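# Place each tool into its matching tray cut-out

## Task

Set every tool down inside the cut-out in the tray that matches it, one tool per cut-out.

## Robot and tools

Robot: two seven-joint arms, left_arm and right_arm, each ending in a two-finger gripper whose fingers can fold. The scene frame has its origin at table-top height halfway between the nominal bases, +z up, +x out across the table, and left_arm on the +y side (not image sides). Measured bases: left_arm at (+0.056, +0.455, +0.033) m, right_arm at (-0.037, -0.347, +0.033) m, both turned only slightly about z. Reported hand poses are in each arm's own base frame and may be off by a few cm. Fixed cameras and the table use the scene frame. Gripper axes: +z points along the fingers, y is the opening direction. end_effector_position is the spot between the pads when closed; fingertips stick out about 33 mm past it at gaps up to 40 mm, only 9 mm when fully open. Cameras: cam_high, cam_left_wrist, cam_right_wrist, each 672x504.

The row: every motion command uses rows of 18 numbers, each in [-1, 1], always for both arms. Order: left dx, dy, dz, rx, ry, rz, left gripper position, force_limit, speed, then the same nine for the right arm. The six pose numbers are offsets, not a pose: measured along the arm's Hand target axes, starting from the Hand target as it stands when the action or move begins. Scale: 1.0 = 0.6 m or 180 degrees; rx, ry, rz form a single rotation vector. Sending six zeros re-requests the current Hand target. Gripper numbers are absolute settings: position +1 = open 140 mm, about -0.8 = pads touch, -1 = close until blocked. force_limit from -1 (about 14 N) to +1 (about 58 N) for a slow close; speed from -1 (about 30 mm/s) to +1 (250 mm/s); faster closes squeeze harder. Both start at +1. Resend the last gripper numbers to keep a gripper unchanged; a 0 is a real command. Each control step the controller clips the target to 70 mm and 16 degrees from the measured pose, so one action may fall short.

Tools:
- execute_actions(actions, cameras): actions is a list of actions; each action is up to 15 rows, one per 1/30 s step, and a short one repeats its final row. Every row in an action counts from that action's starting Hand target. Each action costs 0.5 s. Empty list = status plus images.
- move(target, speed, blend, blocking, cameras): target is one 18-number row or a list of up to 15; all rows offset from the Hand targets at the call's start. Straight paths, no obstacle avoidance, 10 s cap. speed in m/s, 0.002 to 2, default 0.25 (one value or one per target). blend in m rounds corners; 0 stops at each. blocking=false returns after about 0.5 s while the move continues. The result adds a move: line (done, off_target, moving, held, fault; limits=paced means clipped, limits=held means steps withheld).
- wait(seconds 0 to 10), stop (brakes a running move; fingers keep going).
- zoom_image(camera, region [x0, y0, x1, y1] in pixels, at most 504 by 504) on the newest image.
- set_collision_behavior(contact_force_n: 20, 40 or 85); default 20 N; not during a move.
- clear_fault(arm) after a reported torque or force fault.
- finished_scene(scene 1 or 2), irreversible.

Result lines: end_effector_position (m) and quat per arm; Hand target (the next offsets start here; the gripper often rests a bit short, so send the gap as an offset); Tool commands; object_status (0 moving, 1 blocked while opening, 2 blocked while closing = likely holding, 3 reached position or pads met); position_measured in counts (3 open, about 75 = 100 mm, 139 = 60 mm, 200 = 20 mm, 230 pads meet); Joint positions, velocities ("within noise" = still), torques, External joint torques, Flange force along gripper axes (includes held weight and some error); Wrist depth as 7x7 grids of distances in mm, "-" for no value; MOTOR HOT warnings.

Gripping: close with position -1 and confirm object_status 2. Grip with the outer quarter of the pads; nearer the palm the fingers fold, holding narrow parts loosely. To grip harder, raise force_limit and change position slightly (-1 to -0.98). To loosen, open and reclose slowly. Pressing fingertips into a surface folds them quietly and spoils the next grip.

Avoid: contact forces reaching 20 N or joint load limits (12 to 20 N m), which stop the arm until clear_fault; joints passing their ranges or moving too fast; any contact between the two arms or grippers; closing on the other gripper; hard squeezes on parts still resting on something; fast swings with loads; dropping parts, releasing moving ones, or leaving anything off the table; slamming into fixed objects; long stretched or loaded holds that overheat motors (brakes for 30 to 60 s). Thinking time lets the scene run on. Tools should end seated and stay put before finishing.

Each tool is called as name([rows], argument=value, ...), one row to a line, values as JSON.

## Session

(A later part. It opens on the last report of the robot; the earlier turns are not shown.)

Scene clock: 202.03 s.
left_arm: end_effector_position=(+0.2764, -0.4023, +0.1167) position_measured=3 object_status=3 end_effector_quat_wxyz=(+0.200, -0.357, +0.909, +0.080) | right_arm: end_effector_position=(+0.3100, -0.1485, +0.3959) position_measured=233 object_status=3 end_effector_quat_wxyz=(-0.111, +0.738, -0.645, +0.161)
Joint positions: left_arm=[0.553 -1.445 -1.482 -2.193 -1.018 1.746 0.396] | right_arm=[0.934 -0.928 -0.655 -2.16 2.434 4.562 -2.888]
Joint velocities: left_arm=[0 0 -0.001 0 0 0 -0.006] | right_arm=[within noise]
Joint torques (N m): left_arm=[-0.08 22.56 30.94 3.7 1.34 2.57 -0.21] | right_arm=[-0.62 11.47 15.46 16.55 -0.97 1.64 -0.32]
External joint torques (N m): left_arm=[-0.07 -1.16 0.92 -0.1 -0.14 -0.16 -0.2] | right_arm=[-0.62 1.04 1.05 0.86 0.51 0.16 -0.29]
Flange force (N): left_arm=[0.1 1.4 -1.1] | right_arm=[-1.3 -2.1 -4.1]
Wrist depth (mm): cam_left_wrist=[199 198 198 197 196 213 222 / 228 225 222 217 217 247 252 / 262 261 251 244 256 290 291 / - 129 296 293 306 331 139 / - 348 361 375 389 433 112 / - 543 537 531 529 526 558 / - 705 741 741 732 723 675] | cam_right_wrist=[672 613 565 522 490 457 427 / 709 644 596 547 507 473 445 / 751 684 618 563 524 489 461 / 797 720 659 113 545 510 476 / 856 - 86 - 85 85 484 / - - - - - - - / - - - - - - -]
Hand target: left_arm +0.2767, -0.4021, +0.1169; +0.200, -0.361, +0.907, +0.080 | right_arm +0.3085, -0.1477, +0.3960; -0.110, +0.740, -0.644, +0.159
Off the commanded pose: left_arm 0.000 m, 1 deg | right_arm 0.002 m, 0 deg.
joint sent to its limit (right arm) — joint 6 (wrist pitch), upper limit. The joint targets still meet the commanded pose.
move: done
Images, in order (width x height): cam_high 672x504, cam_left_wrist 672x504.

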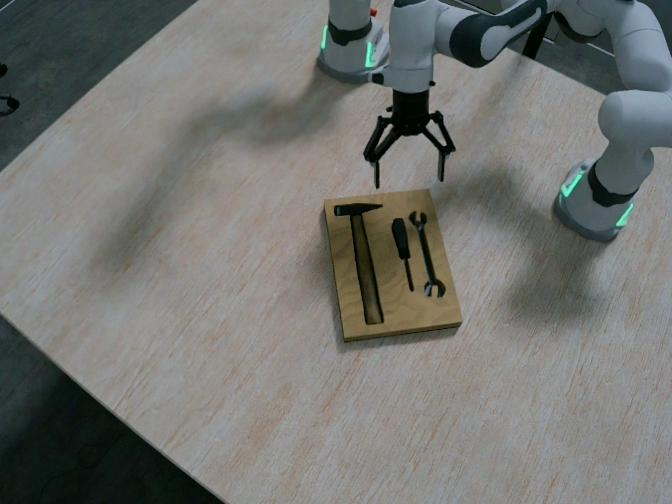

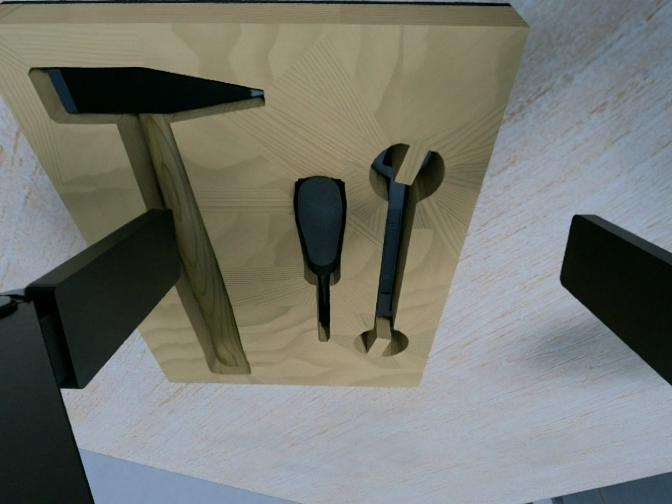

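zoom_image(camera="cam_left_wrist", region=[270, 155, 370, 265])

zoom_image(camera="cam_left_wrist", region=[290, 250, 360, 350])

Scaled by 4.582 from the camera's 672x504 image, which has a finer 960x720 frame.

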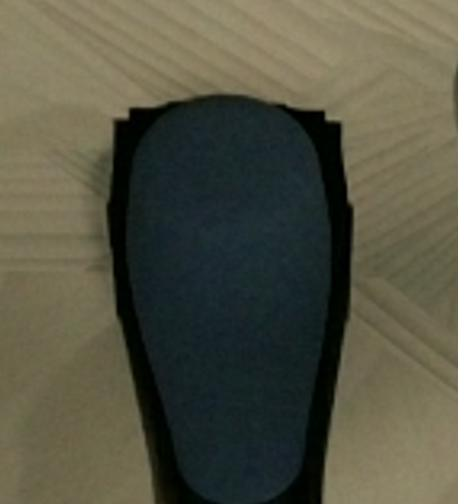

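Scaled by 5.040 from the camera's 672x504 image, which has a finer 960x720 frame.

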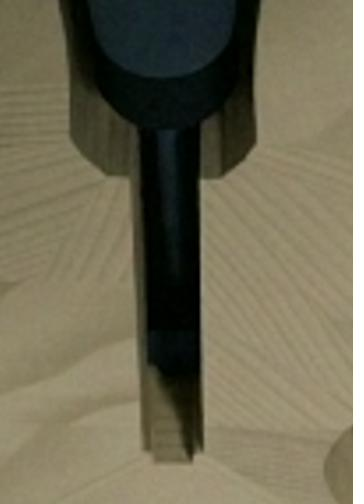

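move([
  [-0.163,-0.022,-0.003,0,0.139,0,0,0,0,0,0,0,0,0,0,-1,-1,0],
], speed=0.15, cameras=["cam_left_wrist"])

zoom_image(camera="cam_left_wrist", region=[260, 0, 460, 300])

Scene clock: 205.93 s.
left_arm: end_effector_position=(+0.3497, -0.3510, +0.1597) position_measured=129 object_status=3 end_effector_quat_wxyz=(-0.001, -0.375, +0.927, -0.001) | right_arm: end_effector_position=(+0.3100, -0.1485, +0.3959) position_measured=233 object_status=3 end_effector_quat_wxyz=(-0.111, +0.738, -0.645, +0.161)
Joint positions: left_arm=[0.832 -1.03 -1.375 -2.243 -1.031 1.76 0.736] | right_arm=[0.934 -0.928 -0.655 -2.16 2.434 4.562 -2.888]
Joint velocities: left_arm=[0.001 0.001 -0.001 0 0 0.001 0.007] | right_arm=[within noise]
Joint torques (N m): left_arm=[-0.46 17.52 25.33 12.91 1.08 2.8 0.2] | right_arm=[-0.61 11.48 15.47 16.54 -0.96 1.62 -0.32]
External joint torques (N m): left_arm=[-0.37 0.24 0.2 -0.39 0.34 0.3 0.2] | right_arm=[-0.66 0.94 1 0.89 0.51 0.15 -0.28]
Flange force (N): left_arm=[0.0 2.8 -0.2] | right_arm=[-1.2 -1.9 -4.0]
Wrist depth (mm): cam_left_wrist=[290 262 261 254 253 279 280 / 306 271 270 264 272 297 296 / 326 289 280 286 283 318 315 / 347 304 117 307 307 329 333 / - 88 326 325 326 114 89 / - - 352 350 347 - - / - - - 424 423 - -] | cam_right_wrist=[672 627 568 525 485 457 425 / 716 653 596 545 506 473 444 / 751 678 625 569 528 493 461 / 795 725 659 113 539 509 478 / 853 - 86 - 85 85 495 / - - - - - - - / - - - - - - -]
Hand target: left_arm +0.3497, -0.3512, +0.1597; -0.001, -0.370, +0.929, +0.000 | right_arm +0.3085, -0.1477, +0.3960; -0.110, +0.740, -0.644, +0.159
Off the commanded pose: left_arm 0.000 m, 1 deg | right_arm 0.002 m, 0 deg.
joint sent to its limit (right arm) — joint 6 (wrist pitch), upper limit. The joint targets still meet the commanded pose.
move: done
Images, in order (width x height): cam_left_wrist 672x504.

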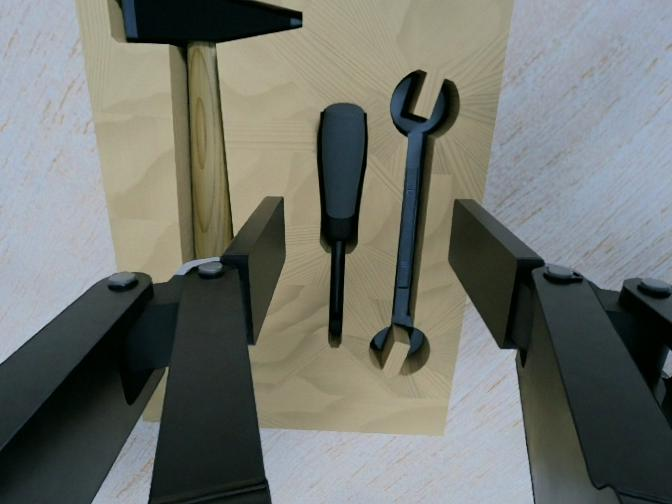

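Scaled by 1.680 from the camera's 672x504 image, which has a finer 960x720 frame.

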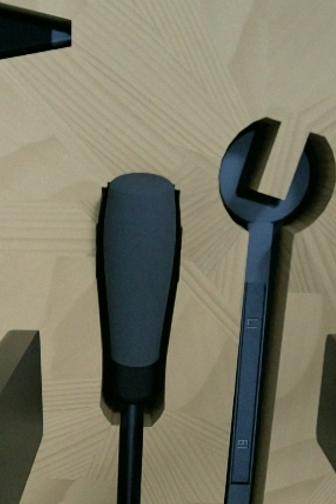

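move([
  [0.012,-0.017,0.1,0,0,0,0,0,0,0,0,0,0,0,0,-1,-1,0],
  [0.012,-0.017,0.165,0,0,0,-0.15,0,0,0,0,0,0,0,0,-1,-1,0],
], speed=[0.15,0.08], cameras=["cam_left_wrist"])

Scene clock: 208.97 s.
left_arm: end_effector_position=(+0.3505, -0.3640, +0.0612) position_measured=148 object_status=3 end_effector_quat_wxyz=(-0.001, -0.372, +0.928, +0.001) | right_arm: end_effector_position=(+0.3100, -0.1485, +0.3959) position_measured=233 object_status=3 end_effector_quat_wxyz=(-0.111, +0.738, -0.645, +0.161)
Joint positions: left_arm=[0.914 -1.062 -1.617 -2.27 -1.192 1.919 0.771] | right_arm=[0.934 -0.928 -0.655 -2.16 2.434 4.562 -2.888]
Joint torques (N m): left_arm=[-0.05 20.34 26.04 9.39 0.28 2.92 0.11] | right_arm=[-0.64 11.48 15.47 16.59 -0.97 1.62 -0.35]
External joint torques (N m): left_arm=[0 -0.5 0.01 -0.9 -0.43 0.4 0.11] | right_arm=[-0.66 0.98 1.01 0.92 0.5 0.15 -0.32]
Flange force (N): left_arm=[-0.1 3.2 1.9] | right_arm=[-1.1 -2.1 -4.1]
Wrist depth (mm): cam_left_wrist=[169 174 168 165 164 163 190 / 177 183 175 175 176 173 203 / 188 195 187 181 190 186 218 / 201 205 194 190 192 193 232 / - 88 - 215 211 - 92 / - - - 229 230 - - / - - - 246 249 - -] | cam_right_wrist=[680 618 568 524 492 455 430 / 718 655 593 547 508 475 444 / 758 682 617 565 532 493 460 / 803 727 653 113 541 509 478 / 841 - 86 - 85 85 496 / - - - - - - - / - - - - - - -]
Hand target: left_arm +0.3513, -0.3637, +0.0607; -0.001, -0.370, +0.929, +0.000 | right_arm +0.3085, -0.1477, +0.3960; -0.110, +0.740, -0.644, +0.159
Off the commanded pose: left_arm 0.001 m, 0 deg | right_arm 0.002 m, 0 deg.
joint sent to its limit (right arm) — joint 6 (wrist pitch), upper limit. The joint targets still meet the commanded pose.
move: done
Images, in order (width x height): cam_left_wrist 672x504.

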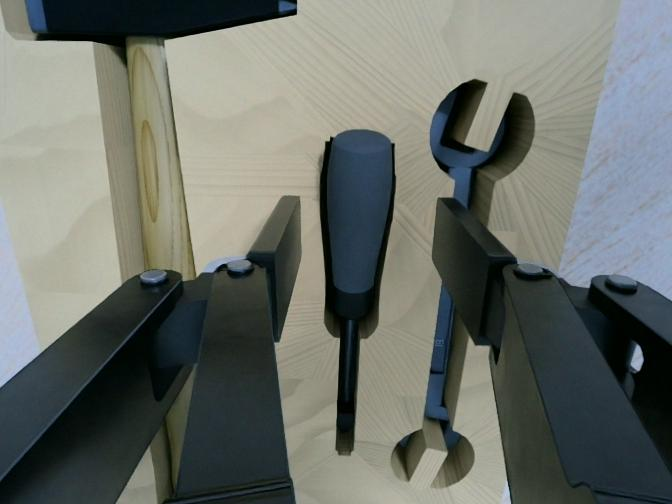

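move([
  [0,-0.004,0.021,0,0,0,-0.3,0,-1,0,0,0,0,0,0,-1,-1,0],
  [0,-0.004,0.021,0,0,0,-1,-0.5,-1,0,0,0,0,0,0,-1,-1,0],
], speed=[0.05,0.05], cameras=["cam_left_wrist"])

Scene clock: 210.87 s.
left_arm: end_effector_position=(+0.3521, -0.3649, +0.0483) position_measured=191 object_status=0 end_effector_quat_wxyz=(-0.002, -0.373, +0.928, +0.001) | right_arm: end_effector_position=(+0.3100, -0.1485, +0.3959) position_measured=233 object_status=3 end_effector_quat_wxyz=(-0.111, +0.738, -0.645, +0.161)
Joint positions: left_arm=[0.934 -1.063 -1.652 -2.266 -1.211 1.942 0.776] | right_arm=[0.934 -0.928 -0.655 -2.16 2.434 4.562 -2.888]
Joint torques (N m): left_arm=[-0.08 20.8 25.99 9.48 0.34 2.91 0.15] | right_arm=[-0.61 11.52 15.46 16.55 -0.97 1.63 -0.35]
External joint torques (N m): left_arm=[-0.04 -0.55 0 -0.42 -0.36 0.4 0.15] | right_arm=[-0.59 1.09 1 0.82 0.51 0.15 -0.32]
Flange force (N): left_arm=[-0.1 1.7 1.7] | right_arm=[-1.3 -2.2 -3.9]
Wrist depth (mm): cam_left_wrist=[158 157 156 153 152 152 153 / 166 171 163 162 164 163 189 / 175 184 174 163 172 174 203 / 187 193 180 164 131 182 220 / 197 - 95 202 191 89 228 / - - - 211 - - - / - - - 233 - - -] | cam_right_wrist=[678 615 567 524 485 456 431 / 716 655 591 549 509 474 443 / 758 684 620 565 532 490 458 / 808 716 653 113 543 509 477 / 856 - 86 - 85 85 497 / - - - - - - - / - - - - - - -]
Hand target: left_arm +0.3529, -0.3654, +0.0481; -0.001, -0.370, +0.929, +0.000 | right_arm +0.3085, -0.1477, +0.3960; -0.110, +0.740, -0.644, +0.159
Off the commanded pose: left_arm 0.001 m, 0 deg | right_arm 0.002 m, 0 deg.
joint sent to its limit (right arm) — joint 6 (wrist pitch), upper limit. The joint targets still meet the commanded pose.
move: done
Images, in order (width x height): cam_left_wrist 672x504.

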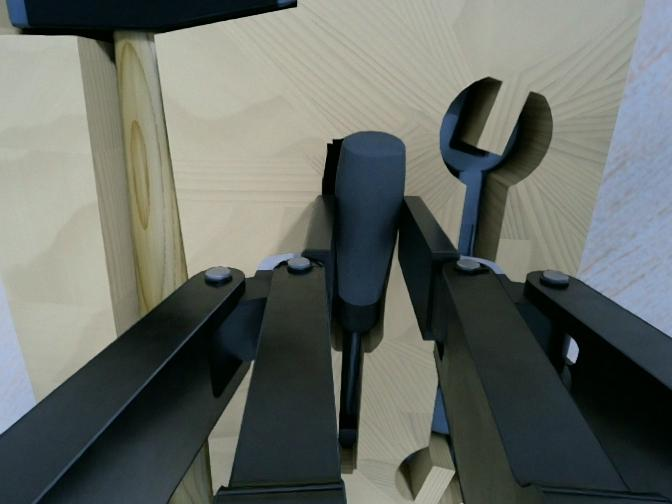

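move([
  [0,0,-0.06,0,0,0,-1,-0.5,-1,0,0,0,0,0,0,-1,-1,0],
], speed=[0.05], cameras=["cam_left_wrist"])

Scene clock: 213.47 s.
left_arm: end_effector_position=(+0.3541, -0.3649, +0.0835) position_measured=191 object_status=2 end_effector_quat_wxyz=(+0.000, -0.368, +0.930, -0.001) | right_arm: end_effector_position=(+0.3100, -0.1485, +0.3959) position_measured=233 object_status=3 end_effector_quat_wxyz=(-0.111, +0.738, -0.645, +0.161)
Joint positions: left_arm=[0.903 -1.05 -1.568 -2.257 -1.154 1.89 0.768] | right_arm=[0.934 -0.928 -0.655 -2.16 2.434 4.562 -2.888]
Joint velocities: left_arm=[0 -0.001 0.001 0 0.002 -0.005 -0.001] | right_arm=[within noise]
Joint torques (N m): left_arm=[-0.82 19.79 27.11 10.84 1.07 2.39 -0.21] | right_arm=[-0.6 11.43 15.47 16.58 -0.97 1.63 -0.33]
External joint torques (N m): left_arm=[-0.87 -0.43 1.14 -0.17 0.35 -0.13 -0.21] | right_arm=[-0.65 0.86 1.01 0.93 0.5 0.16 -0.3]
Flange force (N): left_arm=[2.4 4.6 -4.1] | right_arm=[-1.0 -1.8 -4.2]
Wrist depth (mm): cam_left_wrist=[190 190 189 185 183 183 213 / 199 202 197 196 197 194 225 / 212 214 209 161 209 208 240 / 228 227 219 162 128 220 255 / 281 - 95 237 - 89 265 / - - - 255 - - - / - - - 275 - - -] | cam_right_wrist=[672 615 564 527 486 458 427 / 709 651 593 549 507 477 445 / 753 682 627 567 527 494 457 / 795 727 661 113 540 512 477 / 844 - 86 - 85 85 484 / - - - - - - - / - - - - - - -]
Hand target: left_arm +0.3530, -0.3654, +0.0841; -0.001, -0.370, +0.929, +0.000 | right_arm +0.3085, -0.1477, +0.3960; -0.110, +0.740, -0.644, +0.159
Off the commanded pose: left_arm 0.001 m, 0 deg | right_arm 0.002 m, 0 deg.
joint sent to its limit (right arm) — joint 6 (wrist pitch), upper limit. The joint targets still meet the commanded pose.
move: done
Images, in order (width x height): cam_left_wrist 672x504.

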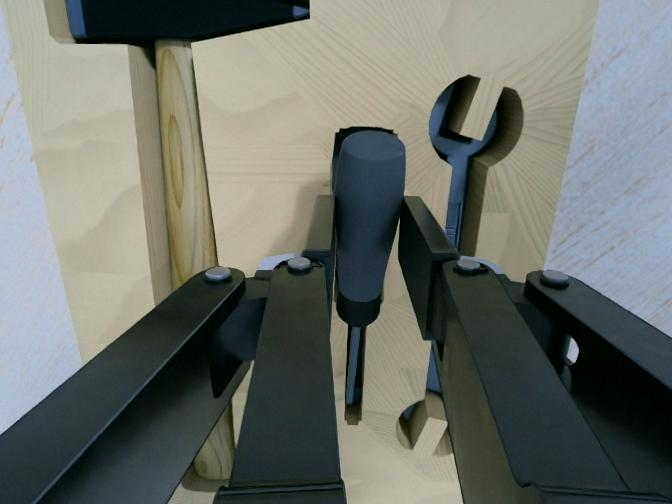

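move([
  [0,0,-0.12,0,0,0,-1,-0.5,-1,0,0,0,0,0,0,-1,-1,0],
], speed=[0.1], cameras=["all"])

zoom_image(camera="cam_high", region=[330, 130, 480, 340])

Scene clock: 215.13 s.
left_arm: end_effector_position=(+0.3539, -0.3652, +0.1555) position_measured=191 object_status=2 end_effector_quat_wxyz=(-0.001, -0.368, +0.930, -0.001) | right_arm: end_effector_position=(+0.3100, -0.1485, +0.3959) position_measured=233 object_status=3 end_effector_quat_wxyz=(-0.111, +0.738, -0.645, +0.161)
Joint positions: left_arm=[0.858 -1.024 -1.409 -2.205 -1.039 1.768 0.731] | right_arm=[0.934 -0.928 -0.655 -2.16 2.434 4.562 -2.888]
Joint velocities: left_arm=[0 -0.002 -0.001 -0.001 0.001 -0.005 -0.003] | right_arm=[within noise]
Joint torques (N m): left_arm=[-0.6 18.03 26.82 12.88 0.98 2.44 -0.23] | right_arm=[-0.6 11.5 15.48 16.57 -0.96 1.63 -0.33]
External joint torques (N m): left_arm=[-0.57 -0.37 1.27 -0.27 0.25 -0.07 -0.23] | right_arm=[-0.65 0.98 0.95 0.89 0.51 0.16 -0.29]
Flange force (N): left_arm=[1.8 5.1 -3.0] | right_arm=[-1.1 -2.1 -4.0]
Wrist depth (mm): cam_left_wrist=[285 256 256 249 248 252 277 / 304 266 268 263 265 287 292 / 324 286 284 159 278 309 310 / 345 305 293 162 131 329 331 / 361 - 95 319 - 88 343 / - - - 343 - - - / - - - 417 - - -] | cam_right_wrist=[670 620 571 524 483 456 428 / 716 649 593 544 505 473 443 / 748 682 622 567 530 489 461 / 800 723 659 113 544 510 477 / 838 - 86 - 85 85 489 / - - - - - - - / - - - - - - -]
Hand target: left_arm +0.3531, -0.3653, +0.1561; -0.001, -0.370, +0.929, +0.000 | right_arm +0.3085, -0.1477, +0.3960; -0.110, +0.740, -0.644, +0.159
Off the commanded pose: left_arm 0.001 m, 0 deg | right_arm 0.002 m, 0 deg.
joint sent to its limit (right arm) — joint 6 (wrist pitch), upper limit. The joint targets still meet the commanded pose.
move: done

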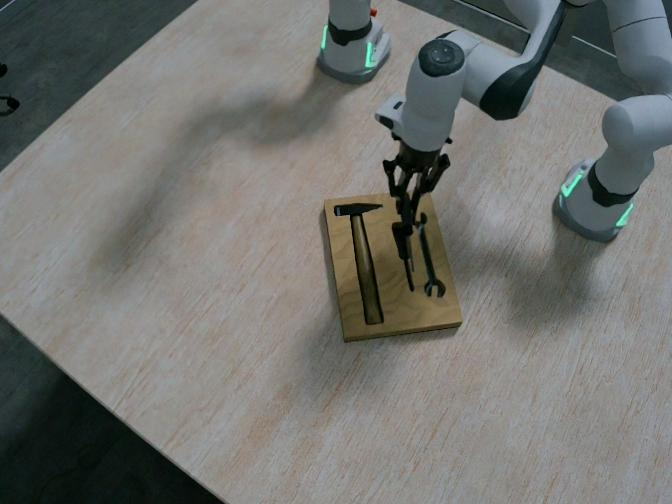

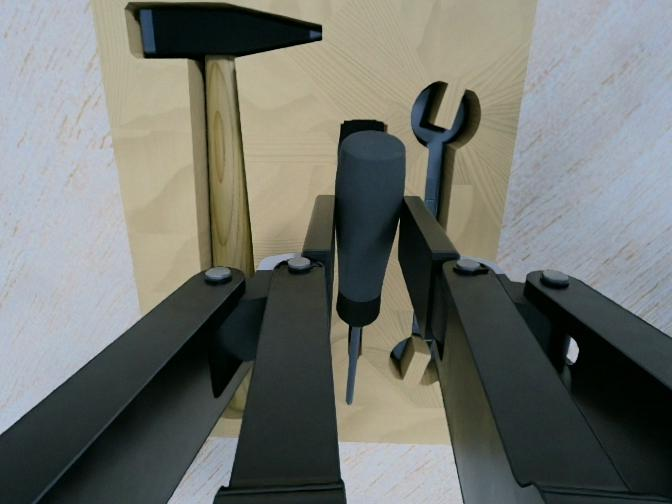

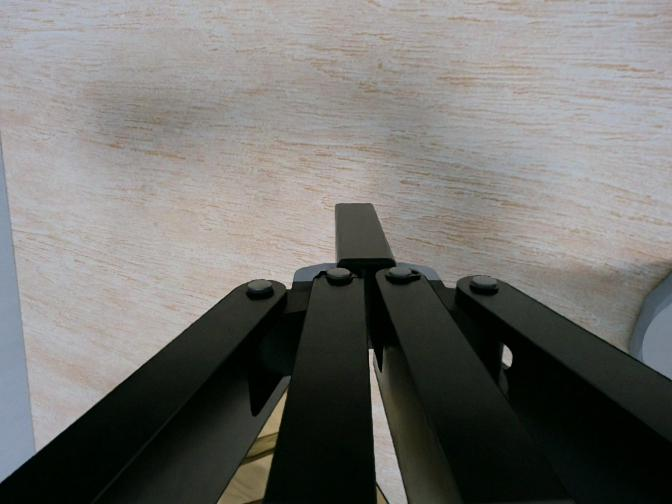

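Scaled by 2.400 from the camera's 672x504 image, which has a finer 960x720 frame.

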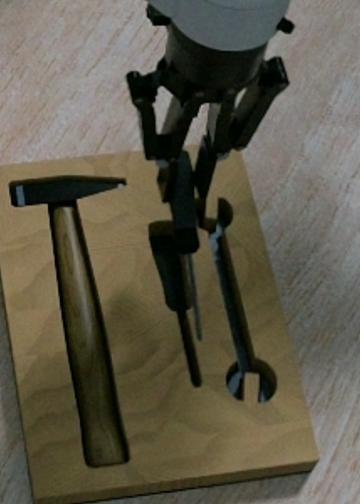

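move([
  [-0.011,-0.0015,0.13,0,0,0,-1,-0.5,-1,0,0,0,0,0,0,-1,-1,0],
], speed=[0.1], cameras=["cam_left_wrist"])

zoom_image(camera="cam_left_wrist", region=[290, 90, 450, 470])

Scene clock: 217.40 s.
left_arm: end_effector_position=(+0.3572, -0.3616, +0.0784) position_measured=191 object_status=2 end_effector_quat_wxyz=(-0.002, -0.373, +0.928, +0.001) | right_arm: end_effector_position=(+0.3100, -0.1485, +0.3959) position_measured=233 object_status=3 end_effector_quat_wxyz=(-0.111, +0.738, -0.645, +0.161)
Joint positions: left_arm=[0.921 -1.053 -1.581 -2.254 -1.159 1.891 0.769] | right_arm=[0.934 -0.928 -0.655 -2.16 2.434 4.562 -2.888]
Joint velocities: left_arm=[0 0 0 0 -0.001 0.004 0.006] | right_arm=[within noise]
Joint torques (N m): left_arm=[-0.09 20.03 26.26 10.17 0.13 2.96 0.27] | right_arm=[-0.61 11.49 15.42 16.56 -0.98 1.63 -0.35]
External joint torques (N m): left_arm=[-0.02 -0.44 0.31 -0.71 -0.58 0.46 0.27] | right_arm=[-0.64 0.98 0.92 0.87 0.49 0.15 -0.32]
Flange force (N): left_arm=[-0.3 3.3 1.7] | right_arm=[-1.0 -2.1 -3.9]
Wrist depth (mm): cam_left_wrist=[184 186 181 180 179 178 208 / 193 197 192 191 195 190 222 / 205 211 204 163 202 203 236 / 222 222 211 131 129 214 251 / 269 - 95 231 - 89 261 / - - - 249 - - - / - - - 269 - - -] | cam_right_wrist=[674 618 560 532 488 457 427 / 711 651 596 548 510 472 442 / 751 680 623 564 528 493 458 / 803 723 649 113 543 513 476 / 844 - 86 - 85 85 495 / - - - - - - - / - - - - - - -]
Hand target: left_arm +0.3584, -0.3615, +0.0781; -0.001, -0.370, +0.929, +0.000 | right_arm +0.3085, -0.1477, +0.3960; -0.110, +0.740, -0.644, +0.159
Off the commanded pose: left_arm 0.001 m, 0 deg | right_arm 0.002 m, 0 deg.
joint sent to its limit (right arm) — joint 6 (wrist pitch), upper limit. The joint targets still meet the commanded pose.
move: done
Images, in order (width x height): cam_left_wrist 672x504.

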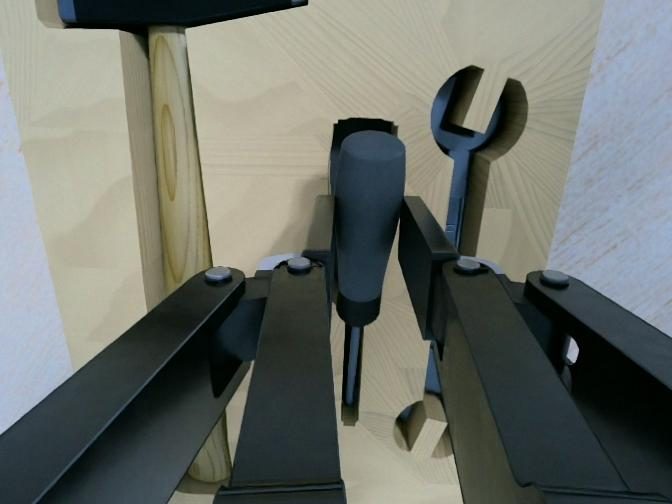

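Scaled by 1.326 from the camera's 672x504 image, which has a finer 960x720 frame.

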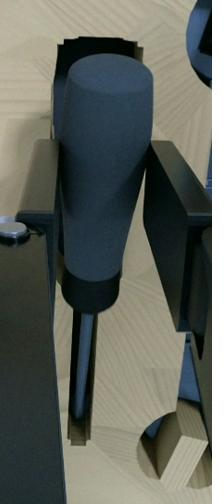

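move([
  [-0.0065,-0.003,0.02,0,0,-0.0067,-1,-0.5,-1,0,0,0,0,0,0,-1,-1,0],
], speed=[0.04], cameras=["cam_left_wrist"])

zoom_image(camera="cam_left_wrist", region=[290, 90, 450, 470])

Scene clock: 218.60 s.
left_arm: end_effector_position=(+0.3607, -0.3596, +0.0662) position_measured=191 object_status=2 end_effector_quat_wxyz=(-0.003, -0.379, +0.925, +0.001) | right_arm: end_effector_position=(+0.3100, -0.1485, +0.3959) position_measured=233 object_status=3 end_effector_quat_wxyz=(-0.111, +0.738, -0.645, +0.161)
Joint positions: left_arm=[0.945 -1.056 -1.612 -2.253 -1.179 1.91 0.77] | right_arm=[0.934 -0.928 -0.655 -2.16 2.434 4.562 -2.888]
Joint velocities: left_arm=[-0.001 -0.001 0 0 -0.001 0.004 -0.001] | right_arm=[within noise]
Joint torques (N m): left_arm=[-0.07 20.25 26.15 10.29 0.02 2.94 -0.05] | right_arm=[-0.62 11.49 15.47 16.55 -0.97 1.63 -0.33]
External joint torques (N m): left_arm=[0.03 -0.69 0.22 -0.21 -0.69 0.46 -0.05] | right_arm=[-0.6 1.07 1.09 0.85 0.5 0.16 -0.3]
Flange force (N): left_arm=[0.2 1.0 1.9] | right_arm=[-1.4 -2.1 -4.1]
Wrist depth (mm): cam_left_wrist=[173 178 170 169 169 168 171 / 182 188 181 179 183 180 208 / 193 197 191 163 189 189 223 / 206 208 201 162 129 200 238 / 217 - 95 216 211 89 247 / - - - 234 - - - / - - - 252 - - -] | cam_right_wrist=[680 620 569 523 487 453 429 / 714 651 593 545 509 476 440 / 751 684 620 565 530 491 460 / 808 725 653 113 541 507 475 / 841 - 86 - 85 85 490 / - - - - - - - / - - - - - - -]
Hand target: left_arm +0.3624, -0.3602, +0.0660; -0.001, -0.380, +0.925, +0.000 | right_arm +0.3085, -0.1477, +0.3960; -0.110, +0.740, -0.644, +0.159
Off the commanded pose: left_arm 0.002 m, 0 deg | right_arm 0.002 m, 0 deg.
joint sent to its limit (right arm) — joint 6 (wrist pitch), upper limit. The joint targets still meet the commanded pose.
move: done
Images, in order (width x height): cam_left_wrist 672x504.

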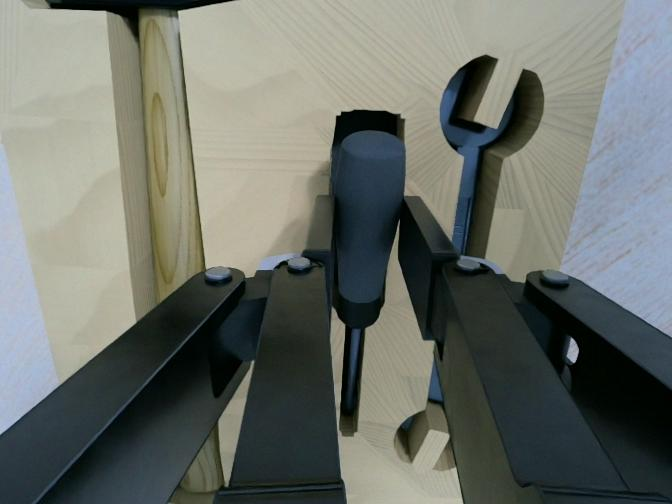

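Scaled by 1.326 from the camera's 672x504 image, which has a finer 960x720 frame.

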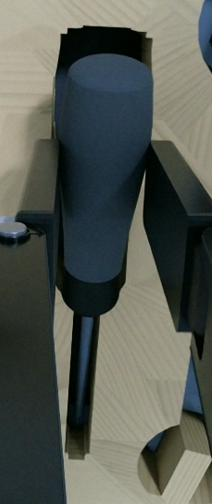

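move([
  [0.001,-0.002,0.02,0,0,0,-1,-0.5,-1,0,0,0,0,0,0,-1,-1,0],
  [0.001,-0.002,0.032,0,0,0,-1,-0.5,-1,0,0,0,0,0,0,-1,-1,0],
], speed=[0.03], cameras=["cam_left_wrist"])

zoom_image(camera="cam_left_wrist", region=[290, 90, 450, 470])

speed must be one number or one for each of the 2 targets, got a list of 1; nothing of the call was run

Scaled by 1.326 from the camera's 672x504 image, which has a finer 960x720 frame.

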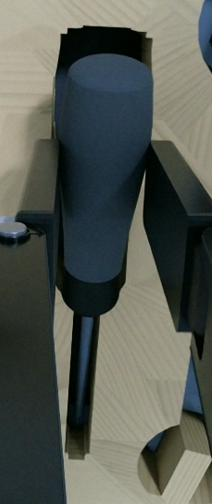

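move([
  [0.001,-0.002,0.032,0,0,0,-1,-0.5,-1,0,0,0,0,0,0,-1,-1,0],
], speed=0.03, cameras=["cam_left_wrist"])

zoom_image(camera="cam_left_wrist", region=[290, 90, 450, 470])

Scene clock: 220.07 s.
left_arm: end_effector_position=(+0.3604, -0.3614, +0.0469) position_measured=191 object_status=2 end_effector_quat_wxyz=(-0.004, -0.382, +0.924, +0.001) | right_arm: end_effector_position=(+0.3100, -0.1485, +0.3959) position_measured=233 object_status=3 end_effector_quat_wxyz=(-0.111, +0.738, -0.645, +0.161)
Joint positions: left_arm=[0.965 -1.063 -1.661 -2.253 -1.211 1.94 0.771] | right_arm=[0.934 -0.928 -0.655 -2.16 2.434 4.562 -2.888]
Joint velocities: left_arm=[0 0 -0.002 0 -0.001 0.003 -0.001] | right_arm=[within noise]
Joint torques (N m): left_arm=[0.34 21.1 26.53 9.47 0.18 3.23 0.14] | right_arm=[-0.65 11.5 15.48 16.5 -0.99 1.63 -0.31]
External joint torques (N m): left_arm=[0.27 -0.72 0.37 -0.41 -0.53 0.73 0.14] | right_arm=[-0.65 1.07 1.04 0.78 0.48 0.16 -0.28]
Flange force (N): left_arm=[-0.7 1.4 2.0] | right_arm=[-1.5 -1.8 -3.8]
Wrist depth (mm): cam_left_wrist=[155 163 152 152 151 151 151 / 163 171 162 159 164 163 163 / 173 179 172 164 168 174 201 / 185 193 178 163 131 181 217 / 195 - 95 184 190 89 226 / - - - 211 - - - / - - - 230 - - -] | cam_right_wrist=[674 613 568 522 487 457 429 / 725 644 590 549 509 472 443 / 756 684 623 569 528 488 460 / 803 723 651 113 540 513 477 / 850 - 86 - 85 85 494 / - - - - - - - / - - - - - - -]
Hand target: left_arm +0.3628, -0.3615, +0.0468; -0.001, -0.380, +0.925, +0.000 | right_arm +0.3085, -0.1477, +0.3960; -0.110, +0.740, -0.644, +0.159
Off the commanded pose: left_arm 0.002 m, 0 deg | right_arm 0.002 m, 0 deg.
joint sent to its limit (right arm) — joint 6 (wrist pitch), upper limit. The joint targets still meet the commanded pose.
move: done
Images, in order (width x height): cam_left_wrist 672x504.

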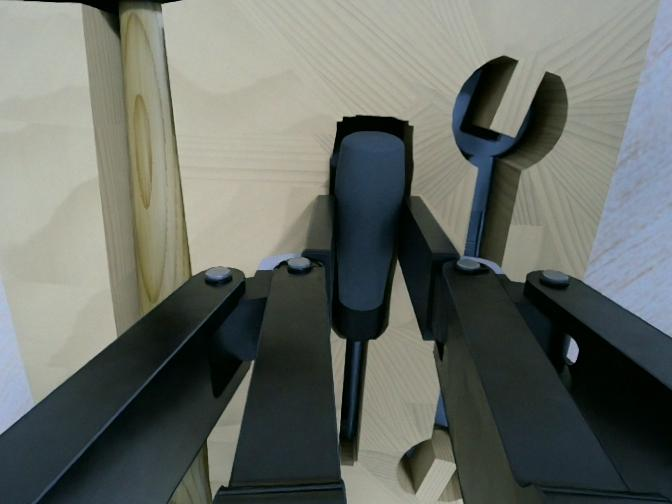

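Scaled by 1.326 from the camera's 672x504 image, which has a finer 960x720 frame.

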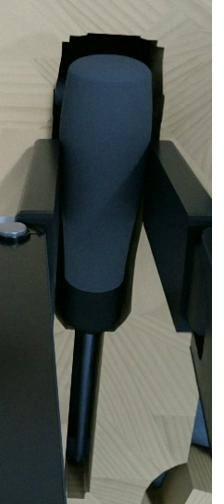

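move([
  [0,0,0.003,0,0,0,-0.4,0,-1,0,0,0,0,0,0,-1,-1,0],
  [0,0,-0.15,0,0,0,-0.4,0,-1,0,0,0,0,0,0,-1,-1,0],
], speed=[0.03,0.1], cameras=["cam_left_wrist","cam_high"])

zoom_image(camera="cam_left_wrist", region=[290, 70, 450, 450])

Scene clock: 222.63 s.
left_arm: end_effector_position=(+0.3640, -0.3612, +0.1365) position_measured=179 object_status=3 end_effector_quat_wxyz=(-0.001, -0.377, +0.926, -0.001) | right_arm: end_effector_position=(+0.3100, -0.1485, +0.3959) position_measured=233 object_status=3 end_effector_quat_wxyz=(-0.111, +0.738, -0.645, +0.161)
Joint positions: left_arm=[0.897 -1.02 -1.459 -2.21 -1.061 1.809 0.732] | right_arm=[0.934 -0.928 -0.655 -2.16 2.434 4.562 -2.888]
Joint velocities: left_arm=[0 0.001 0.001 0.001 -0.001 -0.003 -0.004] | right_arm=[within noise]
Joint torques (N m): left_arm=[-0.73 18.66 26.7 12.45 0.99 2.38 -0.2] | right_arm=[-0.6 11.48 15.45 16.53 -0.96 1.63 -0.36]
External joint torques (N m): left_arm=[-0.68 -0.38 0.96 -0.45 0.27 -0.16 -0.2] | right_arm=[-0.54 1.07 1.06 0.79 0.52 0.14 -0.32]
Flange force (N): left_arm=[1.9 5.3 -2.7] | right_arm=[-1.4 -2.1 -3.9]
Wrist depth (mm): cam_left_wrist=[268 237 232 233 230 232 259 / 284 248 251 247 250 248 274 / 303 265 267 263 262 285 292 / 324 281 103 274 149 303 310 / - - 95 298 126 89 321 / - - - 320 - - - / - - - 393 - - -] | cam_right_wrist=[670 622 568 524 489 456 432 / 714 649 591 549 506 473 447 / 758 682 625 574 525 494 459 / 803 727 659 113 541 506 476 / 853 - 86 - 85 85 493 / - - - - - - - / - - - - - - -]
Hand target: left_arm +0.3630, -0.3614, +0.1368; -0.001, -0.380, +0.925, +0.000 | right_arm +0.3085, -0.1477, +0.3960; -0.110, +0.740, -0.644, +0.159
Off the commanded pose: left_arm 0.001 m, 0 deg | right_arm 0.002 m, 0 deg.
joint sent to its limit (right arm) — joint 6 (wrist pitch), upper limit. The joint targets still meet the commanded pose.
move: done
Images, in order (width x height): cam_high 672x504, cam_left_wrist 672x504.

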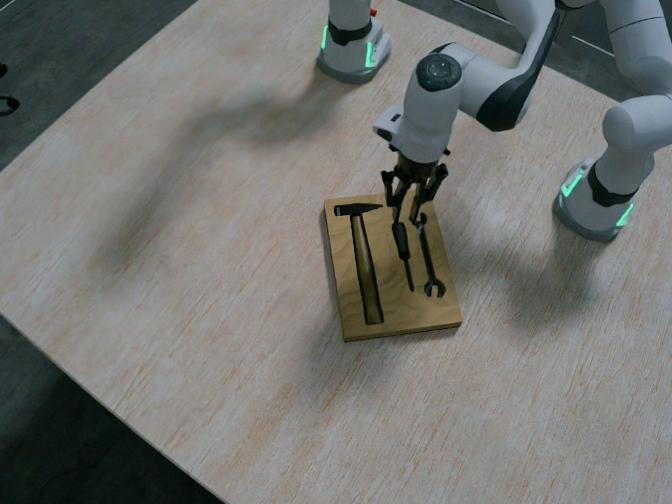

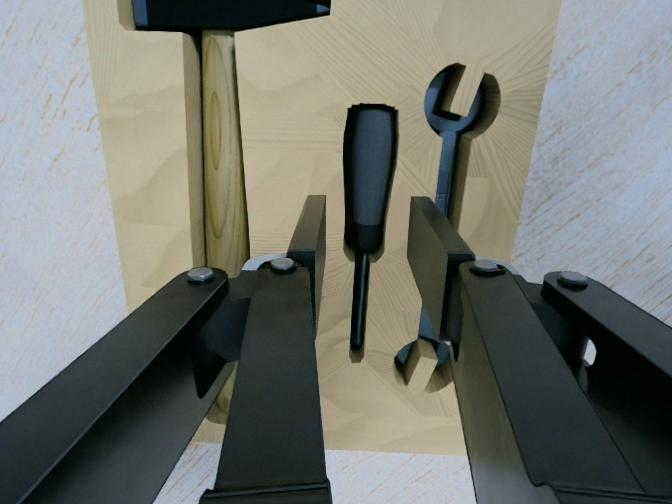

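Scaled by 1.326 from the camera's 672x504 image, which has a finer 960x720 frame.

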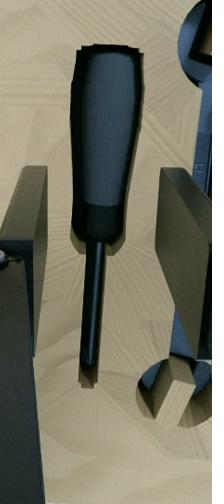

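finished_scene(scene=1)

The scene is finished: the task was done.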